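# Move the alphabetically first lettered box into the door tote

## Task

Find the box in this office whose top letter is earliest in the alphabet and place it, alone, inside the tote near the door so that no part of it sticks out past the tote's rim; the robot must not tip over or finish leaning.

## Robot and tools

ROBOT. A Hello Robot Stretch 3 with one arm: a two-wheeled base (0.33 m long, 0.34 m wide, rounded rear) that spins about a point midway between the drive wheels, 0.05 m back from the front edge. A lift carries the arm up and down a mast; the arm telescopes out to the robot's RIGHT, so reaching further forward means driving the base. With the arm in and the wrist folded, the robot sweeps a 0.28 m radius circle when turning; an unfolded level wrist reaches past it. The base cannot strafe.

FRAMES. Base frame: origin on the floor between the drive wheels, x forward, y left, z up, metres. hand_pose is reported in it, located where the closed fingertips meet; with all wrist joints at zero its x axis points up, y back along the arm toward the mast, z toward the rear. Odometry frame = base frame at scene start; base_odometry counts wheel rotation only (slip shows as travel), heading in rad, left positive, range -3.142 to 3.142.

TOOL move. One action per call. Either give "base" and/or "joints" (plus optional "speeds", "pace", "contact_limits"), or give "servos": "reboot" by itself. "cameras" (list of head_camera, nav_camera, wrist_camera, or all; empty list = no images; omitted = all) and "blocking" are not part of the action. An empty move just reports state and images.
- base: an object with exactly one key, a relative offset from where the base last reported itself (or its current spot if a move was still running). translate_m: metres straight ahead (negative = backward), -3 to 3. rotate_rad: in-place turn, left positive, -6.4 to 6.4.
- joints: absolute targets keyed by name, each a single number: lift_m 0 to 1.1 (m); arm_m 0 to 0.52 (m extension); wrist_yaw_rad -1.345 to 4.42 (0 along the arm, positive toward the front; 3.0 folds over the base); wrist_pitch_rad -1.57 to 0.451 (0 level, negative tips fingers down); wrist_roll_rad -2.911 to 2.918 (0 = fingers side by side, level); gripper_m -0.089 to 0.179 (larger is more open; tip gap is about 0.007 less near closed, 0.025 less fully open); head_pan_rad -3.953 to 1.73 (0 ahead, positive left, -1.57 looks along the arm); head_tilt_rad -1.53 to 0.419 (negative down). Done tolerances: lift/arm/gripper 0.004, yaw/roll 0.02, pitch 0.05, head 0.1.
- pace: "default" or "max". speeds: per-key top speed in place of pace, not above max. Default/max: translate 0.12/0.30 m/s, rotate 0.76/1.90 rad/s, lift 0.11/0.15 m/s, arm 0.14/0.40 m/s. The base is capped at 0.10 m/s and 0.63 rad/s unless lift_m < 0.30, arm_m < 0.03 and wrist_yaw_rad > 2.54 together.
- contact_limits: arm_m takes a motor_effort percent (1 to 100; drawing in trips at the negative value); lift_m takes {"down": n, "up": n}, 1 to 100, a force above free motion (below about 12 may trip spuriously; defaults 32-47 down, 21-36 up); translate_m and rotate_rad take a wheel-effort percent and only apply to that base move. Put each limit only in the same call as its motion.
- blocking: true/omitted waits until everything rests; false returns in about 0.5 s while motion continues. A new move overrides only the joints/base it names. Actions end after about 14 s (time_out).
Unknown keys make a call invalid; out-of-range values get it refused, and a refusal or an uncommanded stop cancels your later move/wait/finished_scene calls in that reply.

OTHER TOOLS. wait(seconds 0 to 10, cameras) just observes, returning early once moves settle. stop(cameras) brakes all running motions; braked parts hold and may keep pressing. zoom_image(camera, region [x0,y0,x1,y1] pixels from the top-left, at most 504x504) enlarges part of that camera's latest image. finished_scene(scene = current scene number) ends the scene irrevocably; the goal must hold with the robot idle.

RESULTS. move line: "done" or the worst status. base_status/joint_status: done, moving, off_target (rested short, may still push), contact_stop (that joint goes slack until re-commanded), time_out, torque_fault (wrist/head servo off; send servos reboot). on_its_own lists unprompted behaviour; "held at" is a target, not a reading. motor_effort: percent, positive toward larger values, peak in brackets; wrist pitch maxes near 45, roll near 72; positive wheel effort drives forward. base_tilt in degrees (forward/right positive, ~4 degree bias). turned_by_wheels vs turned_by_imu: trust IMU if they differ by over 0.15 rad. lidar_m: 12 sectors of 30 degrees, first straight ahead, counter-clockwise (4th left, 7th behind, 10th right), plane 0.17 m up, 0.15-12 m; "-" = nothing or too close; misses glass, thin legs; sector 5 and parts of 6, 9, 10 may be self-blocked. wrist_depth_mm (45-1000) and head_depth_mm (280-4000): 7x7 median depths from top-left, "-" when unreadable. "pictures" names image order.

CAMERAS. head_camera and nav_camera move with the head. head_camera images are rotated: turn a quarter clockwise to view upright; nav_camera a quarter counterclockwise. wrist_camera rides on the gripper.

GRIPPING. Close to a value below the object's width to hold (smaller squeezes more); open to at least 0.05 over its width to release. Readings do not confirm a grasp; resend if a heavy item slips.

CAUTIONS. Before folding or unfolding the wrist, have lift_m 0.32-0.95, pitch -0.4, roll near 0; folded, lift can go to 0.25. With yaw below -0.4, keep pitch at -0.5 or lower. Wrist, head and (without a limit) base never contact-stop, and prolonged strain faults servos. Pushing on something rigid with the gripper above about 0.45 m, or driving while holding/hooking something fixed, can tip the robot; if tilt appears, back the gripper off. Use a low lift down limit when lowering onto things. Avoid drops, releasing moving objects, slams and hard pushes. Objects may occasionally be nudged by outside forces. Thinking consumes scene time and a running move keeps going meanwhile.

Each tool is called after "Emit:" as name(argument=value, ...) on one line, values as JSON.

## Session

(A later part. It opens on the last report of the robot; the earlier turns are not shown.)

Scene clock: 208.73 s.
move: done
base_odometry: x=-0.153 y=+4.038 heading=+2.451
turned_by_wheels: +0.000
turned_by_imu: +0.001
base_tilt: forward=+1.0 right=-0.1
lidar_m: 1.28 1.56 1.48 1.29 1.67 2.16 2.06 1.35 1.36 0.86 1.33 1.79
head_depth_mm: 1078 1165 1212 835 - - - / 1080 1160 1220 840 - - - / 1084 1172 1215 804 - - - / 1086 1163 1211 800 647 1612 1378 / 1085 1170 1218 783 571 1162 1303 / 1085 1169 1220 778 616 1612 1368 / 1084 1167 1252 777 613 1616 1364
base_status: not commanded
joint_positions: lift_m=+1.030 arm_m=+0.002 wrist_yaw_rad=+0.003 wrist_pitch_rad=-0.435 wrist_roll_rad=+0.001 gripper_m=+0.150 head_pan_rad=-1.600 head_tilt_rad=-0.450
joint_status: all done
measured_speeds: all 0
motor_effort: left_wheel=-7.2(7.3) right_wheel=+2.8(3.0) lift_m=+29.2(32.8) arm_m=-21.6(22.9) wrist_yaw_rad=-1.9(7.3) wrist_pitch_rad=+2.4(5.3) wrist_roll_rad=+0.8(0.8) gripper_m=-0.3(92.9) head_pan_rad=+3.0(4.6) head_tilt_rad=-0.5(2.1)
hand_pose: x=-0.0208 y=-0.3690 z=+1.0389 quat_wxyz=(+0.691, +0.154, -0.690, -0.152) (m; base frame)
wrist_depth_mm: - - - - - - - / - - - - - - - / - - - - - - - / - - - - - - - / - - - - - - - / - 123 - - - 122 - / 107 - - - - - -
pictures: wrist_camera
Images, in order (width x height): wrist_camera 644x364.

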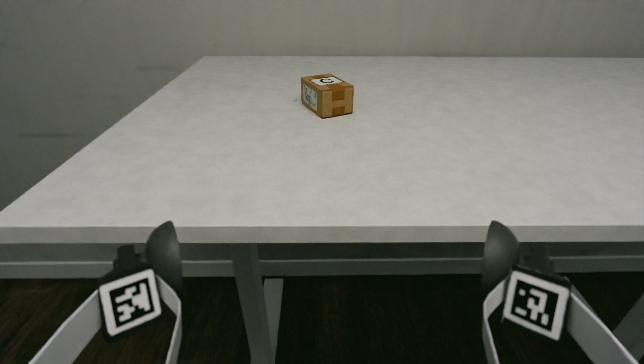

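Emit:
move(joints={"arm_m": 0.43}, speeds={"arm_m": 0.35}, cameras=[])

Emit:
move(joints={"lift_m": 0.953}, contact_limits={"lift_m": {"down": 14}}, cameras=["wrist_camera"])

Emit:
move(joints={"gripper_m": 0.0}, cameras=["wrist_camera"])

Emit:
move(joints={"lift_m": 1.03}, cameras=["wrist_camera"])

Emit:
move(joints={"arm_m": 0.005}, speeds={"arm_m": 0.3}, blocking=false, cameras=["wrist_camera"])

Scene clock: 221.57 s.
move: done
base_odometry: x=-0.153 y=+4.038 heading=+2.451
turned_by_wheels: +0.000
turned_by_imu: +0.001
base_tilt: forward=+0.9 right=+0.0
lidar_m: 1.28 1.56 1.48 1.29 1.67 2.15 2.06 1.35 1.35 0.86 1.33 1.78
head_depth_mm: 1084 1121 341 792 602 1628 1385 / 1081 504 493 790 623 1623 1378 / 1087 490 505 784 622 1611 1376 / 1077 1151 1147 789 620 1610 1371 / 1083 1168 1218 783 621 1530 1298 / 1085 1170 1217 780 617 1594 1366 / 1084 1165 1253 776 616 1615 1365
base_status: not commanded
joint_positions: lift_m=+1.030 arm_m=+0.430 wrist_yaw_rad=+0.003 wrist_pitch_rad=-0.435 wrist_roll_rad=+0.001 gripper_m=+0.150 head_pan_rad=-1.600 head_tilt_rad=-0.450
joint_status: all done
measured_speeds: all 0
motor_effort: left_wheel=-7.1(7.3) right_wheel=+2.5(3.1) lift_m=+25.9(27.9) arm_m=+23.3(27.0) wrist_yaw_rad=-1.5(2.6) wrist_pitch_rad=+2.7(3.1) wrist_roll_rad=+0.6(0.8) gripper_m=-0.4(1.3) head_pan_rad=+2.6(3.8) head_tilt_rad=+1.4(2.3)
hand_pose: x=-0.0209 y=-0.7972 z=+1.0388 quat_wxyz=(+0.691, +0.154, -0.690, -0.152) (m; base frame)
wrist_depth_mm: - - - - - - - / - - - - - - - / - - - - - - - / - - - - - - - / - - - 232 - - - / - 123 256 202 249 122 258 / 106 214 227 190 216 222 228
pictures: none
No camera images: "cameras" was empty.

Scene clock: 223.10 s.
move: done
base_odometry: x=-0.153 y=+4.038 heading=+2.451
turned_by_wheels: +0.000
turned_by_imu: +0.000
base_tilt: forward=+1.0 right=+0.0
lidar_m: 1.28 1.56 1.48 1.30 1.67 2.16 2.06 1.35 1.36 0.86 1.33 1.79
head_depth_mm: 1081 1155 1208 320 578 1623 1382 / 1079 1160 525 716 624 1618 1383 / 1074 1162 522 606 624 1606 1375 / 1083 1170 1211 744 621 1605 1373 / 1079 1164 1219 781 617 1511 1304 / 1087 1169 1219 778 617 1606 1374 / 1087 1166 1248 775 614 1606 1365
base_status: not commanded
joint_positions: lift_m=+0.953 arm_m=+0.430 wrist_yaw_rad=+0.002 wrist_pitch_rad=-0.428 wrist_roll_rad=+0.002 gripper_m=+0.150 head_pan_rad=-1.600 head_tilt_rad=-0.450
joint_status: all done
measured_speeds: all 0
motor_effort: left_wheel=-6.8(7.3) right_wheel=+2.3(3.0) lift_m=+18.7(25.3) arm_m=+16.2(22.7) wrist_yaw_rad=-1.9(2.4) wrist_pitch_rad=+1.3(3.0) wrist_roll_rad=+0.2(0.8) gripper_m=+0.5(1.4) head_pan_rad=+3.5(3.6) head_tilt_rad=+1.1(2.4)
contact_limits: lift_m down 14 (down: maximum 72; up: maximum 65)
hand_pose: x=-0.0210 y=-0.7981 z=+0.9634 quat_wxyz=(+0.691, +0.151, -0.691, -0.150) (m; base frame)
wrist_depth_mm: - - - - - - - / - - - - - - - / - - - 189 - - - / 242 243 233 161 169 244 245 / 204 204 205 141 164 205 204 / - 123 170 160 170 126 171 / 106 138 146 147 150 142 142
pictures: wrist_camera
Images, in order (width x height): wrist_camera 644x364.

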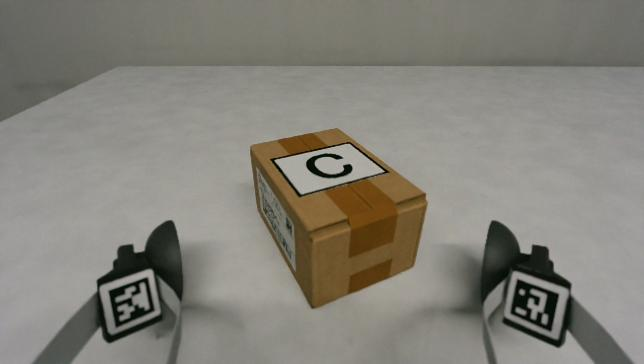

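Scene clock: 225.13 s.
move: done
base_odometry: x=-0.153 y=+4.038 heading=+2.451
turned_by_wheels: +0.000
turned_by_imu: +0.000
base_tilt: forward=+1.2 right=-0.1
lidar_m: 1.29 1.57 1.48 1.30 1.67 2.16 2.06 1.35 1.35 0.86 1.33 1.78
head_depth_mm: 1083 1168 1213 319 579 1632 1380 / 1083 1160 523 712 623 1619 1372 / 1083 1158 521 607 621 1620 1382 / 1080 1163 1218 743 621 1610 1369 / 1084 1172 1220 781 618 1519 1300 / 1081 1161 1221 778 615 1604 1369 / 1086 1164 1246 775 616 1614 1367
base_status: not commanded
joint_positions: lift_m=+0.953 arm_m=+0.430 wrist_yaw_rad=+0.006 wrist_pitch_rad=-0.415 wrist_roll_rad=+0.004 gripper_m=+0.001 head_pan_rad=-1.600 head_tilt_rad=-0.450
joint_status: all done
measured_speeds: all 0
motor_effort: left_wheel=-6.1(7.3) right_wheel=+2.5(3.1) lift_m=+21.4(21.5) arm_m=+7.1(15.9) wrist_yaw_rad=-4.8(5.3) wrist_pitch_rad=-1.0(1.5) wrist_roll_rad=-0.4(0.7) gripper_m=-21.2(98.5) head_pan_rad=+3.4(3.8) head_tilt_rad=+1.1(2.8)
contact_limits: lift_m down 14 (down: maximum 72; up: maximum 65)
hand_pose: x=-0.0201 y=-0.7997 z=+0.9662 quat_wxyz=(+0.691, +0.148, -0.692, -0.144) (m; base frame)
wrist_depth_mm: - - - - - - - / - - - - - - - / - - - - - - - / 251 251 239 166 250 252 251 / 208 210 202 146 194 210 210 / 168 174 128 159 130 174 174 / 149 148 145 149 145 140 149
pictures: wrist_camera
Images, in order (width x height): wrist_camera 644x364.

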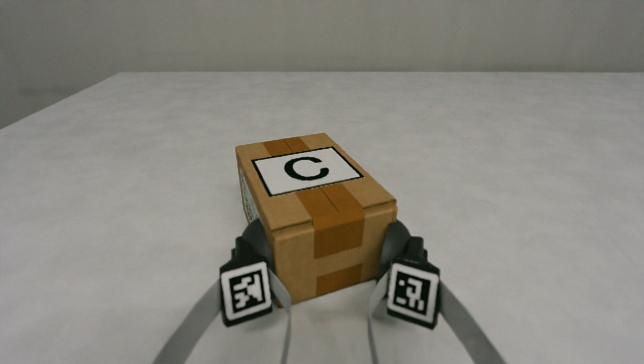

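Scene clock: 226.67 s.
move: done
base_odometry: x=-0.153 y=+4.038 heading=+2.451
turned_by_wheels: +0.000
turned_by_imu: +0.000
base_tilt: forward=+1.0 right=+0.0
lidar_m: 1.28 1.56 1.48 1.29 1.67 2.16 2.06 1.35 1.36 0.86 1.33 1.79
head_depth_mm: 1081 1125 340 793 600 1621 1382 / 1075 504 494 792 622 1605 1376 / 1078 490 505 783 622 1627 1381 / 1083 1150 1151 781 621 1613 1375 / 1083 1164 1217 779 618 1518 1302 / 1085 1172 1217 779 616 1599 1367 / 1081 1170 1242 777 613 1613 1361
base_status: not commanded
joint_positions: lift_m=+1.030 arm_m=+0.430 wrist_yaw_rad=+0.003 wrist_pitch_rad=-0.444 wrist_roll_rad=+0.004 gripper_m=+0.001 head_pan_rad=-1.600 head_tilt_rad=-0.450
joint_status: all done
measured_speeds: all 0
motor_effort: left_wheel=-6.1(6.6) right_wheel=+2.3(3.0) lift_m=+30.8(33.8) arm_m=+0.1(6.8) wrist_yaw_rad=-2.1(5.4) wrist_pitch_rad=+4.2(4.5) wrist_roll_rad=-0.4(0.7) gripper_m=-20.1(21.8) head_pan_rad=+2.2(3.7) head_tilt_rad=+1.7(2.7)
hand_pose: x=-0.0209 y=-0.7961 z=+1.0370 quat_wxyz=(+0.689, +0.157, -0.690, -0.155) (m; base frame)
wrist_depth_mm: - - - - - - - / - - - - - - - / - - - 200 - - - / - - - 167 - - - / - - 150 145 155 - - / 253 253 127 157 128 254 254 / 218 224 219 225 218 226 225
pictures: wrist_camera
Images, in order (width x height): wrist_camera 644x364.

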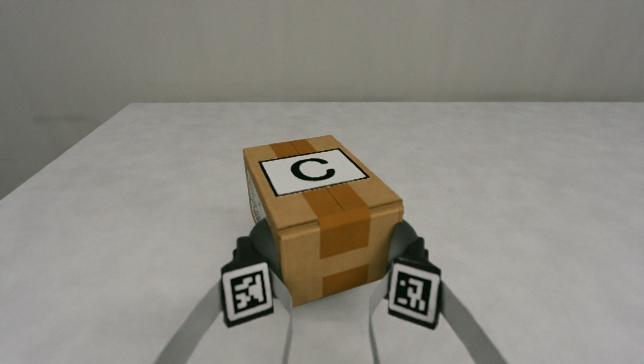

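Scene clock: 227.17 s.
move: moving
base_odometry: x=-0.153 y=+4.038 heading=+2.451
turned_by_wheels: +0.000
turned_by_imu: +0.000
base_tilt: forward=+1.2 right=+0.0
lidar_m: 1.29 1.56 1.47 1.29 1.67 2.16 2.06 1.35 1.36 0.86 1.33 1.79
head_depth_mm: 1080 1125 370 795 601 1622 1383 / 1080 489 471 791 622 1626 1375 / 1078 476 489 746 622 1615 1371 / 1081 1152 1062 783 620 1614 1368 / 1083 1161 1219 782 617 1518 1304 / 1080 1172 1226 778 617 1608 1367 / 1083 1163 1257 774 613 1627 1361
base_status: not commanded
joint_positions: lift_m=+1.030 arm_m=+0.412 wrist_yaw_rad=+0.003 wrist_pitch_rad=-0.444 wrist_roll_rad=+0.004 gripper_m=+0.001 head_pan_rad=-1.600 head_tilt_rad=-0.450
joint_status: arm_m moving
measured_speeds: translate_m=+0.000 rotate_rad=+0.000 lift_m=+0.000 arm_m=-0.070 wrist_yaw_rad=+0.000 wrist_pitch_rad=+0.000 wrist_roll_rad=+0.000 head_pan_rad=+0.000 head_tilt_rad=+0.000
motor_effort: left_wheel=-6.4(6.6) right_wheel=+2.7(2.9) lift_m=+30.0(31.0) arm_m=-22.8(24.7) wrist_yaw_rad=-2.3(2.3) wrist_pitch_rad=+4.1(4.5) wrist_roll_rad=-0.5(0.6) gripper_m=-20.5(20.9) head_pan_rad=+1.2(3.3) head_tilt_rad=+1.9(2.9)
hand_pose: x=-0.0209 y=-0.7776 z=+1.0369 quat_wxyz=(+0.689, +0.157, -0.690, -0.155) (m; base frame)
wrist_depth_mm: - - - - - - - / - - - - - - - / - - - 201 - - - / - - - 167 - - - / - - 150 145 155 - - / 253 253 128 157 129 254 253 / 219 224 219 225 219 226 224
pictures: wrist_camera
Images, in order (width x height): wrist_camera 644x364.

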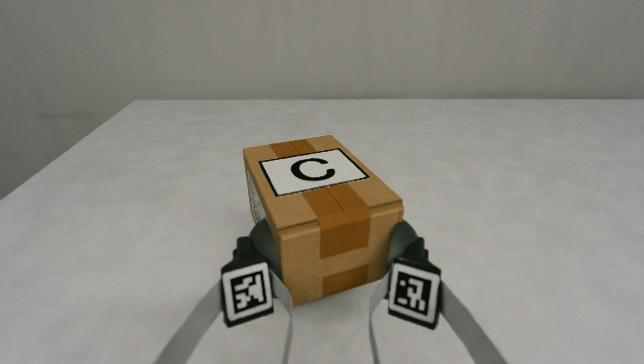

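Emit:
move(base={"rotate_rad": 2.527}, joints={"lift_m": 0.285, "wrist_yaw_rad": 2.62, "wrist_pitch_rad": -0.42, "head_pan_rad": 0.0, "head_tilt_rad": -0.45}, pace="max", cameras=[])

Emit:
move(base={"translate_m": 1.868}, pace="max", cameras=["nav_camera"])

Emit:
move(base={"rotate_rad": -1.065}, pace="max", cameras=["head_camera", "wrist_camera"])

Scene clock: 255.93 s.
earlier move: done
move: done
base_odometry: x=-0.153 y=+4.038 heading=-1.306
turned_by_wheels: +2.526
turned_by_imu: +2.519
base_tilt: forward=+0.9 right=-0.1
lidar_m: 1.67 2.06 2.08 1.35 1.29 0.86 1.62 1.28 1.60 1.48 1.30 1.30
head_depth_mm: 2402 1487 1615 1722 1911 1670 1392 / 2414 2637 2886 2713 1970 1655 1380 / 2274 2437 2682 2773 2096 1674 1369 / 2110 2275 2454 2648 2095 1658 1368 / 1987 2149 2298 2487 2089 1644 1380 / 1880 2013 2158 2338 2089 1645 1373 / 1779 1902 2014 2183 2091 1651 1377
base_status: done
joint_positions: lift_m=+0.285 arm_m=+0.005 wrist_yaw_rad=+2.617 wrist_pitch_rad=-0.445 wrist_roll_rad=+0.004 gripper_m=+0.001 head_pan_rad=+0.000 head_tilt_rad=-0.450
joint_status: all done
measured_speeds: all 0
motor_effort: left_wheel=-9.8(16.2) right_wheel=+11.2(14.4) lift_m=+22.0(23.4) arm_m=-22.8(23.6) wrist_yaw_rad=+3.1(12.4) wrist_pitch_rad=+4.5(7.8) wrist_roll_rad=-0.4(0.8) gripper_m=-20.3(20.9) head_pan_rad=-3.5(4.7) head_tilt_rad=+3.0(5.2)
hand_pose: x=+0.0893 y=+0.0412 z=+0.2916 quat_wxyz=(+0.330, +0.707, -0.028, +0.624) (m; base frame)
wrist_depth_mm: - - - - - - - / - - - - - - - / - - - - - - - / 777 778 751 166 779 784 764 / 625 620 581 144 580 628 626 / 523 518 127 157 130 522 519 / 205 450 276 450 434 446 444
pictures: none
No camera images: "cameras" was empty.

Scene clock: 263.57 s.
move: done
base_odometry: x=+0.337 y=+2.235 heading=-1.306
turned_by_wheels: +0.000
turned_by_imu: -0.001
base_tilt: forward=+0.9 right=-0.2
lidar_m: 0.66 0.60 0.61 0.75 1.52 2.03 2.56 1.25 0.39 0.46 2.33 1.01
head_depth_mm: 729 800 886 997 1140 1327 1376 / 678 738 812 907 1022 1158 1313 / 631 682 749 827 924 1039 1192 / 592 637 692 761 843 934 1057 / 558 598 645 703 770 854 950 / 527 563 606 653 715 780 866 / 500 532 569 612 664 722 794
base_status: done
joint_positions: lift_m=+0.285 arm_m=+0.005 wrist_yaw_rad=+2.617 wrist_pitch_rad=-0.445 wrist_roll_rad=+0.004 gripper_m=+0.001 head_pan_rad=+0.000 head_tilt_rad=-0.450
joint_status: not commanded
measured_speeds: all 0
motor_effort: left_wheel=+4.8(12.4) right_wheel=-0.4(20.9) lift_m=+22.9(23.0) arm_m=-20.1(22.7) wrist_yaw_rad=+3.5(3.5) wrist_pitch_rad=+4.6(4.9) wrist_roll_rad=-0.3(0.8) gripper_m=-19.8(20.9) head_pan_rad=-3.5(4.5) head_tilt_rad=+2.2(4.2)
hand_pose: x=+0.0893 y=+0.0412 z=+0.2916 quat_wxyz=(+0.330, +0.707, -0.028, +0.625) (m; base frame)
wrist_depth_mm: - - - - - - - / - - - - - - - / - 924 - 200 - - - / 785 783 748 167 - - - / 630 628 577 145 578 604 603 / 523 524 127 157 130 519 519 / 205 449 276 450 437 449 448
pictures: nav_camera (sideways)
Images, in order (width x height): nav_camera 672x504.

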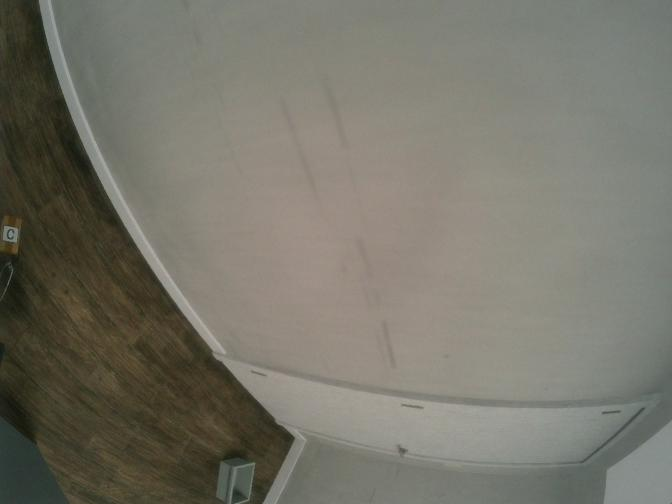

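Scene clock: 265.33 s.
move: done
base_odometry: x=+0.337 y=+2.235 heading=-2.370
turned_by_wheels: -1.065
turned_by_imu: -1.060
base_tilt: forward=+0.8 right=-0.3
lidar_m: 2.33 1.02 0.66 0.60 0.61 0.75 1.51 2.02 2.57 1.25 0.39 0.45
head_depth_mm: 1993 2178 2360 2553 2128 1669 1351 / 1988 2152 2348 2510 2123 1657 1378 / 1995 2135 2326 2488 2096 1659 1377 / 1967 2135 2323 2480 2023 1664 1376 / 1952 2106 2277 2429 2006 1656 1367 / 1930 2083 2256 2442 2028 1655 1380 / 1914 2075 2260 2404 2089 1651 1363
base_status: done
joint_positions: lift_m=+0.285 arm_m=+0.005 wrist_yaw_rad=+2.617 wrist_pitch_rad=-0.445 wrist_roll_rad=+0.004 gripper_m=+0.001 head_pan_rad=+0.000 head_tilt_rad=-0.450
joint_status: not commanded
measured_speeds: all 0
motor_effort: left_wheel=+8.4(19.2) right_wheel=-7.5(14.8) lift_m=+23.0(23.2) arm_m=-22.4(23.4) wrist_yaw_rad=+2.3(3.2) wrist_pitch_rad=+4.6(4.9) wrist_roll_rad=-0.3(0.6) gripper_m=-20.0(20.8) head_pan_rad=-3.4(4.1) head_tilt_rad=+2.0(2.2)
hand_pose: x=+0.0893 y=+0.0412 z=+0.2916 quat_wxyz=(+0.330, +0.707, -0.028, +0.625) (m; base frame)
wrist_depth_mm: - - - - - - - / - - - - - - - / - - - 215 - - - / - - 708 167 783 778 778 / 603 623 578 145 587 624 623 / 525 524 127 157 130 524 525 / 204 448 276 447 438 449 450
pictures: head_camera (sideways), wrist_camera
Images, in order (width x height): head_camera 896x504, wrist_camera 644x364.

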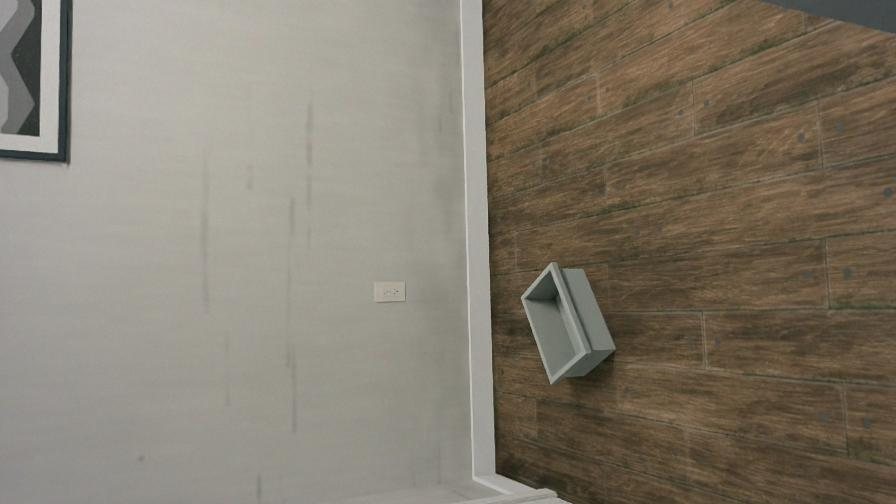

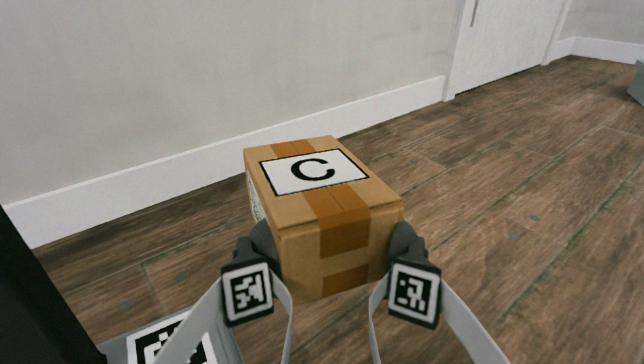

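Emit:
move(base={"translate_m": 1.334}, pace="max", cameras=[])

Emit:
move(base={"rotate_rad": 2.234}, joints={"head_pan_rad": -1.6, "head_tilt_rad": -0.9}, pace="max", cameras=[])

Emit:
move(base={"translate_m": 0.025}, joints={"lift_m": 0.45}, pace="max", cameras=["head_camera"])

Emit:
move(joints={"wrist_yaw_rad": 0.0}, pace="max", cameras=[])

Emit:
move(joints={"arm_m": 0.271, "wrist_pitch_rad": -1.1}, pace="max", cameras=["wrist_camera", "head_camera"])

Scene clock: 284.43 s.
move: done
base_odometry: x=-0.619 y=+1.305 heading=-2.370
turned_by_wheels: +0.000
turned_by_imu: -0.001
base_tilt: forward=+1.1 right=-0.2
lidar_m: 1.01 1.02 0.86 0.79 0.79 1.00 2.01 0.74 0.90 1.80 1.73 1.11
head_depth_mm: 864 926 1011 1102 1222 1365 1380 / 852 923 998 1085 1206 1342 1378 / 848 911 992 1087 1186 1321 1372 / 838 903 975 1070 1180 1315 1378 / 838 897 977 1058 1165 1296 1369 / 826 888 967 1050 1151 1284 1360 / 824 883 956 1038 1142 1259 1343
base_status: done
joint_positions: lift_m=+0.285 arm_m=+0.005 wrist_yaw_rad=+2.618 wrist_pitch_rad=-0.445 wrist_roll_rad=+0.004 gripper_m=+0.001 head_pan_rad=+0.000 head_tilt_rad=-0.450
joint_status: not commanded
measured_speeds: all 0
motor_effort: left_wheel=+8.7(20.3) right_wheel=-0.9(8.8) lift_m=+24.1(24.1) arm_m=-8.4(17.9) wrist_yaw_rad=+2.5(3.3) wrist_pitch_rad=+4.3(5.0) wrist_roll_rad=-0.4(0.7) gripper_m=-19.9(20.9) head_pan_rad=-2.6(4.2) head_tilt_rad=+0.5(2.1)
hand_pose: x=+0.0893 y=+0.0412 z=+0.2916 quat_wxyz=(+0.330, +0.707, -0.028, +0.625) (m; base frame)
wrist_depth_mm: 608 - - - - - - / - - - - - - - / - - 979 - - 979 - / 734 776 741 167 - 738 780 / 635 630 586 145 155 603 624 / 520 523 128 157 130 524 520 / 204 450 275 450 435 449 447
pictures: none
No camera images: "cameras" was empty.

Scene clock: 286.90 s.
move: done
base_odometry: x=-0.619 y=+1.305 heading=-0.136
turned_by_wheels: +2.234
turned_by_imu: +2.225
base_tilt: forward=+1.2 right=-0.2
lidar_m: 0.79 1.10 0.74 0.74 0.99 2.42 1.51 1.07 1.02 1.05 0.82 0.79
head_depth_mm: 914 1037 1192 1418 1401 1238 1121 / 962 1095 1272 1509 1393 1245 1128 / 1007 1160 1366 1555 1398 1219 775 / 1062 1231 1472 1611 1397 1234 745 / 1129 1322 1568 1614 1405 1227 1129 / 1108 1236 1392 1528 1404 1256 1124 / 982 1066 1163 1301 1377 1252 1125
base_status: done
joint_positions: lift_m=+0.285 arm_m=+0.005 wrist_yaw_rad=+2.618 wrist_pitch_rad=-0.445 wrist_roll_rad=+0.004 gripper_m=+0.001 head_pan_rad=-1.611 head_tilt_rad=-0.902
joint_status: all done
measured_speeds: all 0
motor_effort: left_wheel=-9.8(17.1) right_wheel=+9.0(17.2) lift_m=+24.2(24.3) arm_m=-22.5(23.8) wrist_yaw_rad=+2.8(3.1) wrist_pitch_rad=+4.4(4.8) wrist_roll_rad=-0.3(0.7) gripper_m=-20.3(20.9) head_pan_rad=+3.5(4.7) head_tilt_rad=-3.1(7.3)
hand_pose: x=+0.0893 y=+0.0412 z=+0.2916 quat_wxyz=(+0.330, +0.707, -0.028, +0.625) (m; base frame)
wrist_depth_mm: - - - - - - - / - - - - - - - / - - - - - - - / 784 784 740 167 785 777 784 / 635 628 581 144 582 624 621 / 520 525 127 157 130 519 519 / 205 450 276 450 433 445 449
pictures: none
No camera images: "cameras" was empty.

Scene clock: 288.80 s.
move: done
base_odometry: x=-0.595 y=+1.301 heading=-0.136
turned_by_wheels: +0.000
turned_by_imu: +0.000
base_tilt: forward=+0.9 right=-0.2
lidar_m: 0.77 1.07 0.83 0.74 0.97 2.40 1.53 1.08 1.03 1.06 0.80 0.76
head_depth_mm: 926 1052 1217 1451 1396 1248 1125 / 977 1111 1298 1509 1395 1232 531 / 1026 1175 1382 1575 1402 1229 557 / 1087 1260 1500 1600 1393 1233 605 / 1143 1315 1556 1603 1405 1226 1122 / 1071 1194 1329 1512 1411 1249 1128 / 942 1015 1122 1270 1372 1254 1128
base_status: done
joint_positions: lift_m=+0.450 arm_m=+0.005 wrist_yaw_rad=+2.618 wrist_pitch_rad=-0.446 wrist_roll_rad=+0.004 gripper_m=+0.001 head_pan_rad=-1.602 head_tilt_rad=-0.902
joint_status: all done
measured_speeds: all 0
motor_effort: left_wheel=+3.6(8.3) right_wheel=+4.8(14.8) lift_m=+29.5(32.0) arm_m=-20.6(22.9) wrist_yaw_rad=+2.4(3.3) wrist_pitch_rad=+4.5(5.1) wrist_roll_rad=-0.4(0.6) gripper_m=-19.2(20.8) head_pan_rad=+2.0(4.2) head_tilt_rad=-2.4(4.0)
hand_pose: x=+0.0892 y=+0.0412 z=+0.4564 quat_wxyz=(+0.330, +0.707, -0.028, +0.624) (m; base frame)
wrist_depth_mm: - - - - - - - / - - - - - - - / - - - - - - - / - - - 167 - - - / 895 898 846 144 842 883 849 / 742 731 128 157 130 736 742 / 204 638 613 631 618 631 620
pictures: head_camera (sideways)
Images, in order (width x height): head_camera 896x504.

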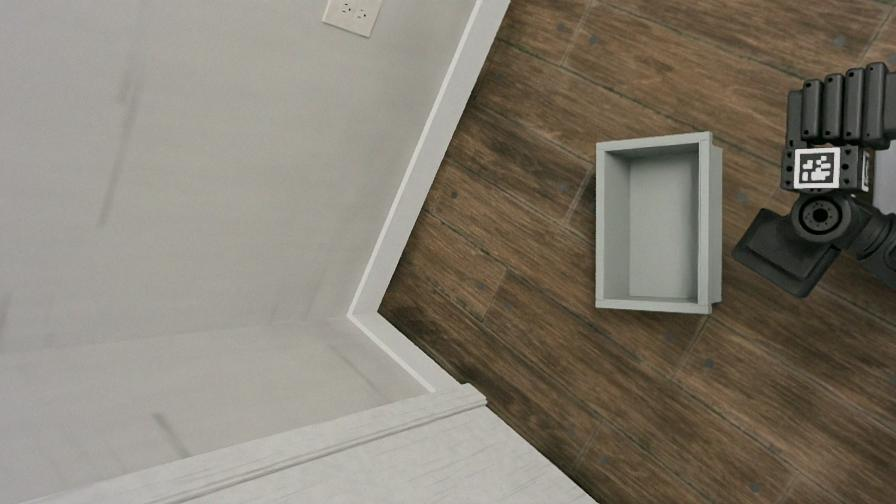

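Scene clock: 290.47 s.
move: done
base_odometry: x=-0.595 y=+1.301 heading=-0.136
turned_by_wheels: +0.000
turned_by_imu: +0.000
base_tilt: forward=+0.9 right=-0.1
lidar_m: 0.77 1.07 0.83 0.73 0.97 2.40 1.52 1.08 1.03 1.06 0.80 0.76
head_depth_mm: 930 1052 1212 1432 1402 1252 1132 / 973 1110 1293 1517 1406 1227 532 / 1025 1182 1400 1575 1400 1190 559 / 1083 1256 1493 1605 1401 1192 1093 / 1146 1321 1557 1607 1403 1235 1125 / 1071 1190 1326 1499 1394 1257 1128 / 939 1015 1118 1266 1372 1253 1123
base_status: not commanded
joint_positions: lift_m=+0.450 arm_m=+0.005 wrist_yaw_rad=+0.002 wrist_pitch_rad=-0.446 wrist_roll_rad=+0.004 gripper_m=+0.001 head_pan_rad=-1.600 head_tilt_rad=-0.902
joint_status: all done
measured_speeds: all 0
motor_effort: left_wheel=+3.6(3.8) right_wheel=+4.7(5.3) lift_m=+26.3(29.7) arm_m=-18.7(20.7) wrist_yaw_rad=-1.5(9.2) wrist_pitch_rad=+4.5(4.9) wrist_roll_rad=-0.4(0.8) gripper_m=-19.9(20.6) head_pan_rad=+3.3(4.0) head_tilt_rad=+0.0(2.3)
hand_pose: x=-0.0210 y=-0.3707 z=+0.4564 quat_wxyz=(+0.689, +0.157, -0.690, -0.156) (m; base frame)
wrist_depth_mm: 545 617 961 - - - - / 561 683 - - - - - / 573 750 - 214 - - - / 587 825 187 167 - - - / 596 845 190 145 819 846 - / 678 730 128 154 130 731 733 / 625 628 587 - 581 626 632
pictures: none
No camera images: "cameras" was empty.

Scene clock: 292.37 s.
move: done
base_odometry: x=-0.595 y=+1.301 heading=-0.136
turned_by_wheels: +0.000
turned_by_imu: +0.000
base_tilt: forward=+1.1 right=-0.1
lidar_m: 0.77 1.07 0.83 0.74 0.97 2.40 1.53 1.08 1.03 1.06 0.80 0.76
head_depth_mm: 928 1046 1211 1431 1397 1250 1126 / 976 1108 1291 1513 1334 608 542 / 1029 1172 1395 1578 726 1222 1127 / 1082 1259 1494 1604 1327 1223 1122 / 1141 1320 1548 1587 1415 1227 1127 / 1064 1188 1325 1497 1403 1246 1125 / 945 1013 1114 1266 1370 1249 1124
base_status: not commanded
joint_positions: lift_m=+0.450 arm_m=+0.271 wrist_yaw_rad=+0.002 wrist_pitch_rad=-1.109 wrist_roll_rad=+0.004 gripper_m=+0.001 head_pan_rad=-1.600 head_tilt_rad=-0.901
joint_status: all done
measured_speeds: all 0
motor_effort: left_wheel=+3.7(3.8) right_wheel=+4.9(5.5) lift_m=+22.5(26.4) arm_m=+20.4(26.9) wrist_yaw_rad=-1.3(1.8) wrist_pitch_rad=+1.4(5.3) wrist_roll_rad=-0.4(0.7) gripper_m=-20.1(20.8) head_pan_rad=+2.6(4.0) head_tilt_rad=-0.2(1.4)
hand_pose: x=-0.0214 y=-0.5086 z=+0.3486 quat_wxyz=(+0.601, +0.372, -0.601, -0.373) (m; base frame)
wrist_depth_mm: 511 663 672 663 666 636 - / 521 633 632 625 622 621 615 / 587 597 595 591 592 584 579 / 565 563 556 167 556 551 556 / 534 538 397 145 160 528 526 / 513 506 127 154 130 502 497 / 484 483 124 - 364 475 469
pictures: head_camera (sideways), wrist_camera
Images, in order (width x height): head_camera 896x504, wrist_camera 644x364.

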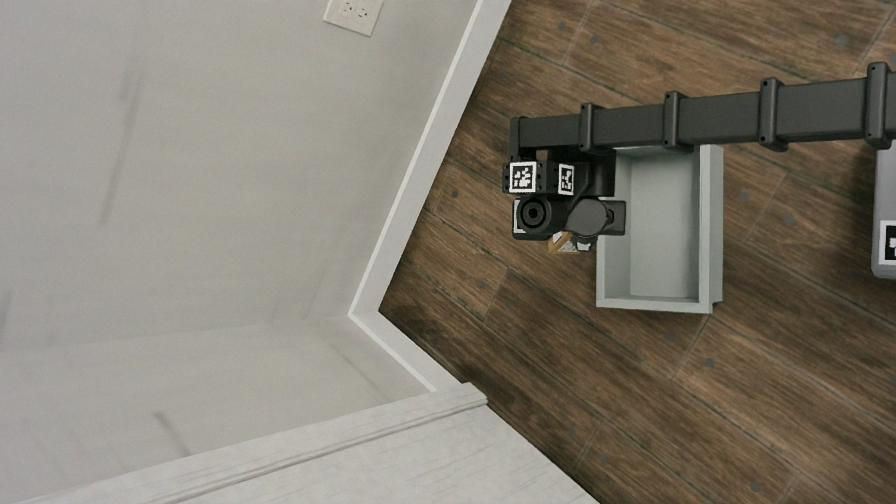

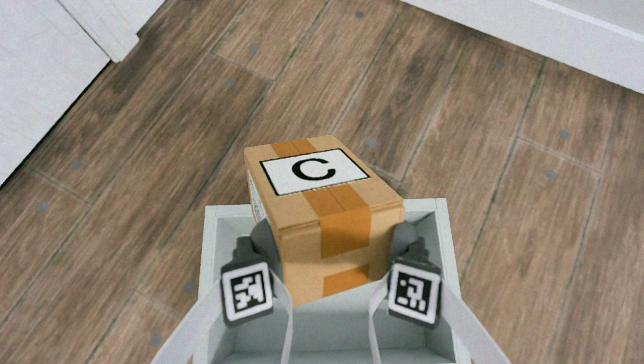

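Emit:
move(joints={"lift_m": 0.19}, pace="max", cameras=[])

Emit:
move(joints={"lift_m": 0.126}, speeds={"lift_m": 0.04}, contact_limits={"lift_m": {"down": 16}}, cameras=["wrist_camera"])

Emit:
move(joints={"gripper_m": 0.05}, cameras=[])

Emit:
move(joints={"gripper_m": 0.13}, cameras=["wrist_camera"])

Emit:
move(joints={"lift_m": 0.4}, pace="max", cameras=["wrist_camera"])

Scene clock: 300.53 s.
move: done
base_odometry: x=-0.595 y=+1.301 heading=-0.136
turned_by_wheels: +0.000
turned_by_imu: +0.001
base_tilt: forward=+0.9 right=-0.1
lidar_m: 0.77 1.07 0.83 0.74 0.97 2.40 1.52 1.08 1.03 1.06 0.80 0.76
head_depth_mm: 928 1046 1220 1430 1400 1245 1125 / 976 1106 1295 1510 1399 1227 1108 / 1028 1176 1385 1568 1398 923 1099 / 1083 1249 1487 1611 1406 1217 1131 / 1143 1317 1560 1602 1397 1233 1126 / 1070 1182 1333 1499 1410 1247 1128 / 936 1014 1117 1266 1365 1248 1128
base_status: not commanded
joint_positions: lift_m=+0.190 arm_m=+0.271 wrist_yaw_rad=+0.002 wrist_pitch_rad=-1.113 wrist_roll_rad=+0.004 gripper_m=+0.001 head_pan_rad=-1.600 head_tilt_rad=-0.900
joint_status: all done
measured_speeds: all 0
motor_effort: left_wheel=+3.5(3.9) right_wheel=+4.8(5.3) lift_m=+22.0(24.4) arm_m=-17.9(23.3) wrist_yaw_rad=-1.1(1.9) wrist_pitch_rad=+2.0(3.9) wrist_roll_rad=-0.5(0.7) gripper_m=-18.9(20.6) head_pan_rad=+2.6(3.6) head_tilt_rad=+0.8(1.7)
hand_pose: x=-0.0214 y=-0.5076 z=+0.0882 quat_wxyz=(+0.600, +0.373, -0.601, -0.374) (m; base frame)
wrist_depth_mm: 331 328 328 326 326 327 323 / 167 169 171 175 177 180 170 / 167 210 223 215 237 230 164 / 174 237 270 166 270 247 165 / 164 235 256 145 251 251 166 / 171 231 128 159 130 239 167 / 169 189 231 235 231 229 168
pictures: none
No camera images: "cameras" was empty.

Scene clock: 302.63 s.
move: done
base_odometry: x=-0.595 y=+1.301 heading=-0.136
turned_by_wheels: +0.000
turned_by_imu: +0.000
base_tilt: forward=+1.1 right=+0.0
lidar_m: 0.77 1.07 0.83 0.73 0.97 2.40 1.53 1.08 1.03 1.05 0.80 0.76
head_depth_mm: 930 1048 1208 1426 1397 1245 1121 / 972 1108 1291 1514 1403 1252 1120 / 1022 1181 1385 1575 1408 967 1091 / 1083 1258 1491 1598 1413 1210 1124 / 1144 1317 1551 1617 1393 1236 1123 / 1066 1186 1332 1509 1412 1244 1128 / 942 1016 1119 1268 1361 1255 1134
base_status: not commanded
joint_positions: lift_m=+0.126 arm_m=+0.271 wrist_yaw_rad=+0.001 wrist_pitch_rad=-1.098 wrist_roll_rad=-0.014 gripper_m=+0.000 head_pan_rad=-1.600 head_tilt_rad=-0.900
joint_status: all done
measured_speeds: all 0
motor_effort: left_wheel=+3.1(3.8) right_wheel=+4.2(5.2) lift_m=+12.2(23.8) arm_m=-12.8(18.3) wrist_yaw_rad=+0.2(4.1) wrist_pitch_rad=-0.6(7.3) wrist_roll_rad=+5.6(5.6) gripper_m=-3.0(20.7) head_pan_rad=+2.1(4.0) head_tilt_rad=-0.5(1.3)
contact_limits: lift_m down 16 (down: maximum 72; up: maximum 65)
hand_pose: x=-0.0215 y=-0.5111 z=+0.0256 quat_wxyz=(+0.608, +0.372, -0.598, -0.367) (m; base frame)
wrist_depth_mm: 163 170 168 171 174 177 154 / 183 204 190 173 217 212 156 / 174 218 163 161 215 215 164 / 182 205 205 154 203 206 159 / 172 196 195 155 194 195 159 / 178 186 185 130 181 186 161 / 174 177 173 177 175 176 163
pictures: wrist_camera
Images, in order (width x height): wrist_camera 644x364.

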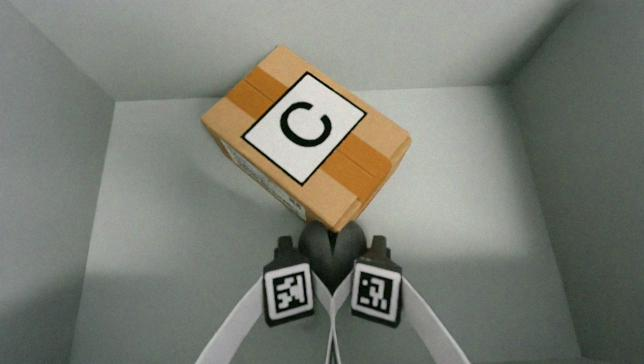

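Scene clock: 303.67 s.
move: done
base_odometry: x=-0.595 y=+1.301 heading=-0.136
turned_by_wheels: +0.000
turned_by_imu: +0.000
base_tilt: forward=+1.0 right=-0.1
lidar_m: 0.77 1.07 0.83 0.73 0.97 2.40 1.52 1.08 1.03 1.06 0.80 0.76
head_depth_mm: 925 1041 1208 1431 1399 1248 1128 / 971 1108 1291 1508 1396 1247 1123 / 1021 1176 1379 1560 1405 966 1096 / 1080 1256 1501 1604 1396 1215 1126 / 1145 1318 1536 1610 1402 1236 1131 / 1068 1182 1333 1500 1399 1252 1124 / 943 1014 1115 1266 1363 1255 1129
base_status: not commanded
joint_positions: lift_m=+0.126 arm_m=+0.271 wrist_yaw_rad=+0.001 wrist_pitch_rad=-1.097 wrist_roll_rad=-0.008 gripper_m=+0.050 head_pan_rad=-1.600 head_tilt_rad=-0.900
joint_status: all done
measured_speeds: all 0
motor_effort: left_wheel=+3.0(3.3) right_wheel=+4.5(5.1) lift_m=+29.9(30.1) arm_m=-10.9(13.4) wrist_yaw_rad=-0.3(0.6) wrist_pitch_rad=-0.8(1.2) wrist_roll_rad=+3.4(5.8) gripper_m=+0.6(89.6) head_pan_rad=+2.9(3.7) head_tilt_rad=+0.1(1.4)
contact_limits: lift_m down 16 (down: maximum 72; up: maximum 65)
hand_pose: x=-0.0215 y=-0.5115 z=+0.0257 quat_wxyz=(+0.606, +0.370, -0.600, -0.367) (m; base frame)
wrist_depth_mm: 161 168 165 167 172 175 154 / 181 200 187 173 216 209 156 / 173 219 163 160 215 214 165 / 181 204 203 153 203 204 159 / 171 196 195 190 190 194 160 / 178 186 129 185 131 184 154 / 173 176 174 177 174 175 164
pictures: none
No camera images: "cameras" was empty.

Scene clock: 305.00 s.
move: done
base_odometry: x=-0.595 y=+1.301 heading=-0.136
turned_by_wheels: +0.000
turned_by_imu: +0.000
base_tilt: forward=+1.0 right=-0.1
lidar_m: 0.77 1.07 0.83 0.73 0.97 2.40 1.52 1.08 1.03 1.06 0.80 0.76
head_depth_mm: 929 1049 1207 1430 1405 1239 1122 / 974 1108 1286 1516 1402 1247 1120 / 1026 1174 1390 1566 1404 964 1096 / 1083 1253 1493 1603 1410 1213 1128 / 1143 1320 1541 1612 1407 1223 1124 / 1069 1188 1325 1498 1402 1246 1125 / 942 1012 1125 1260 1370 1250 1135
base_status: not commanded
joint_positions: lift_m=+0.126 arm_m=+0.271 wrist_yaw_rad=+0.001 wrist_pitch_rad=-1.097 wrist_roll_rad=-0.008 gripper_m=+0.130 head_pan_rad=-1.600 head_tilt_rad=-0.900
joint_status: all done
measured_speeds: all 0
motor_effort: left_wheel=+3.1(3.3) right_wheel=+4.7(5.1) lift_m=+28.6(30.1) arm_m=-7.7(10.8) wrist_yaw_rad=+0.1(0.8) wrist_pitch_rad=-1.1(1.1) wrist_roll_rad=+3.4(3.6) gripper_m=+0.2(91.8) head_pan_rad=+2.1(3.5) head_tilt_rad=+0.0(1.5)
contact_limits: lift_m down 16 (down: maximum 72; up: maximum 65)
hand_pose: x=-0.0215 y=-0.5115 z=+0.0257 quat_wxyz=(+0.606, +0.370, -0.600, -0.367) (m; base frame)
wrist_depth_mm: 160 167 165 167 171 174 155 / 179 198 187 171 213 208 157 / 173 218 163 160 215 213 165 / 181 204 203 153 200 204 160 / 170 195 195 190 194 194 161 / 176 126 185 185 184 124 155 / - 173 176 176 176 173 148
pictures: wrist_camera
Images, in order (width x height): wrist_camera 644x364.

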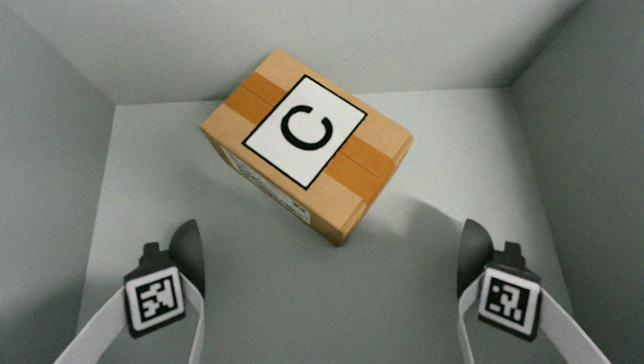

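Scene clock: 307.60 s.
move: done
base_odometry: x=-0.595 y=+1.301 heading=-0.136
turned_by_wheels: +0.000
turned_by_imu: +0.000
base_tilt: forward=+1.0 right=-0.1
lidar_m: 0.77 1.07 0.83 0.73 0.97 2.40 1.53 1.08 1.03 1.06 0.80 0.76
head_depth_mm: 927 1050 1212 1428 1416 1249 1125 / 974 1107 1290 1514 1379 679 586 / 1028 1177 1389 1574 763 1213 1120 / 1083 1253 1494 1616 1343 1238 1119 / 1148 1330 1556 1595 1400 1234 1124 / 1066 1185 1333 1510 1405 1248 1128 / 941 1014 1119 1266 1374 1251 1131
base_status: not commanded
joint_positions: lift_m=+0.400 arm_m=+0.271 wrist_yaw_rad=+0.001 wrist_pitch_rad=-1.105 wrist_roll_rad=-0.005 gripper_m=+0.130 head_pan_rad=-1.600 head_tilt_rad=-0.900
joint_status: all done
measured_speeds: all 0
motor_effort: left_wheel=+3.1(3.3) right_wheel=+4.5(5.0) lift_m=+28.9(32.8) arm_m=-1.4(7.9) wrist_yaw_rad=-0.5(0.6) wrist_pitch_rad=+0.8(1.0) wrist_roll_rad=+2.1(3.4) gripper_m=-0.7(1.0) head_pan_rad=+2.2(3.7) head_tilt_rad=-0.5(2.0)
hand_pose: x=-0.0215 y=-0.5096 z=+0.2990 quat_wxyz=(+0.604, +0.372, -0.600, -0.370) (m; base frame)
wrist_depth_mm: 491 593 607 604 605 592 516 / 564 570 570 569 570 564 561 / 535 534 533 538 528 530 530 / 509 509 385 380 379 500 498 / 481 488 - 424 - 478 475 / 460 126 - - - 124 451 / - 428 319 330 356 425 429
pictures: wrist_camera
Images, in order (width x height): wrist_camera 644x364.

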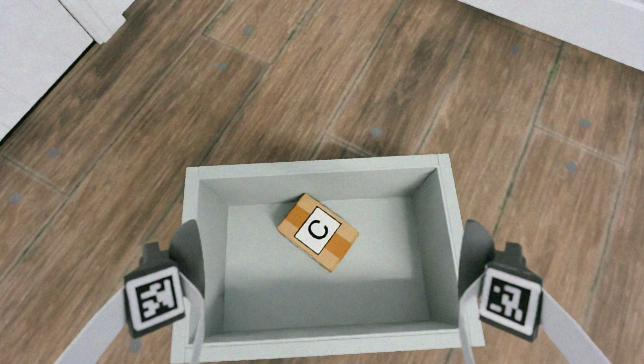

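Emit:
finished_scene(scene=2)

The scene is finished: the task was done.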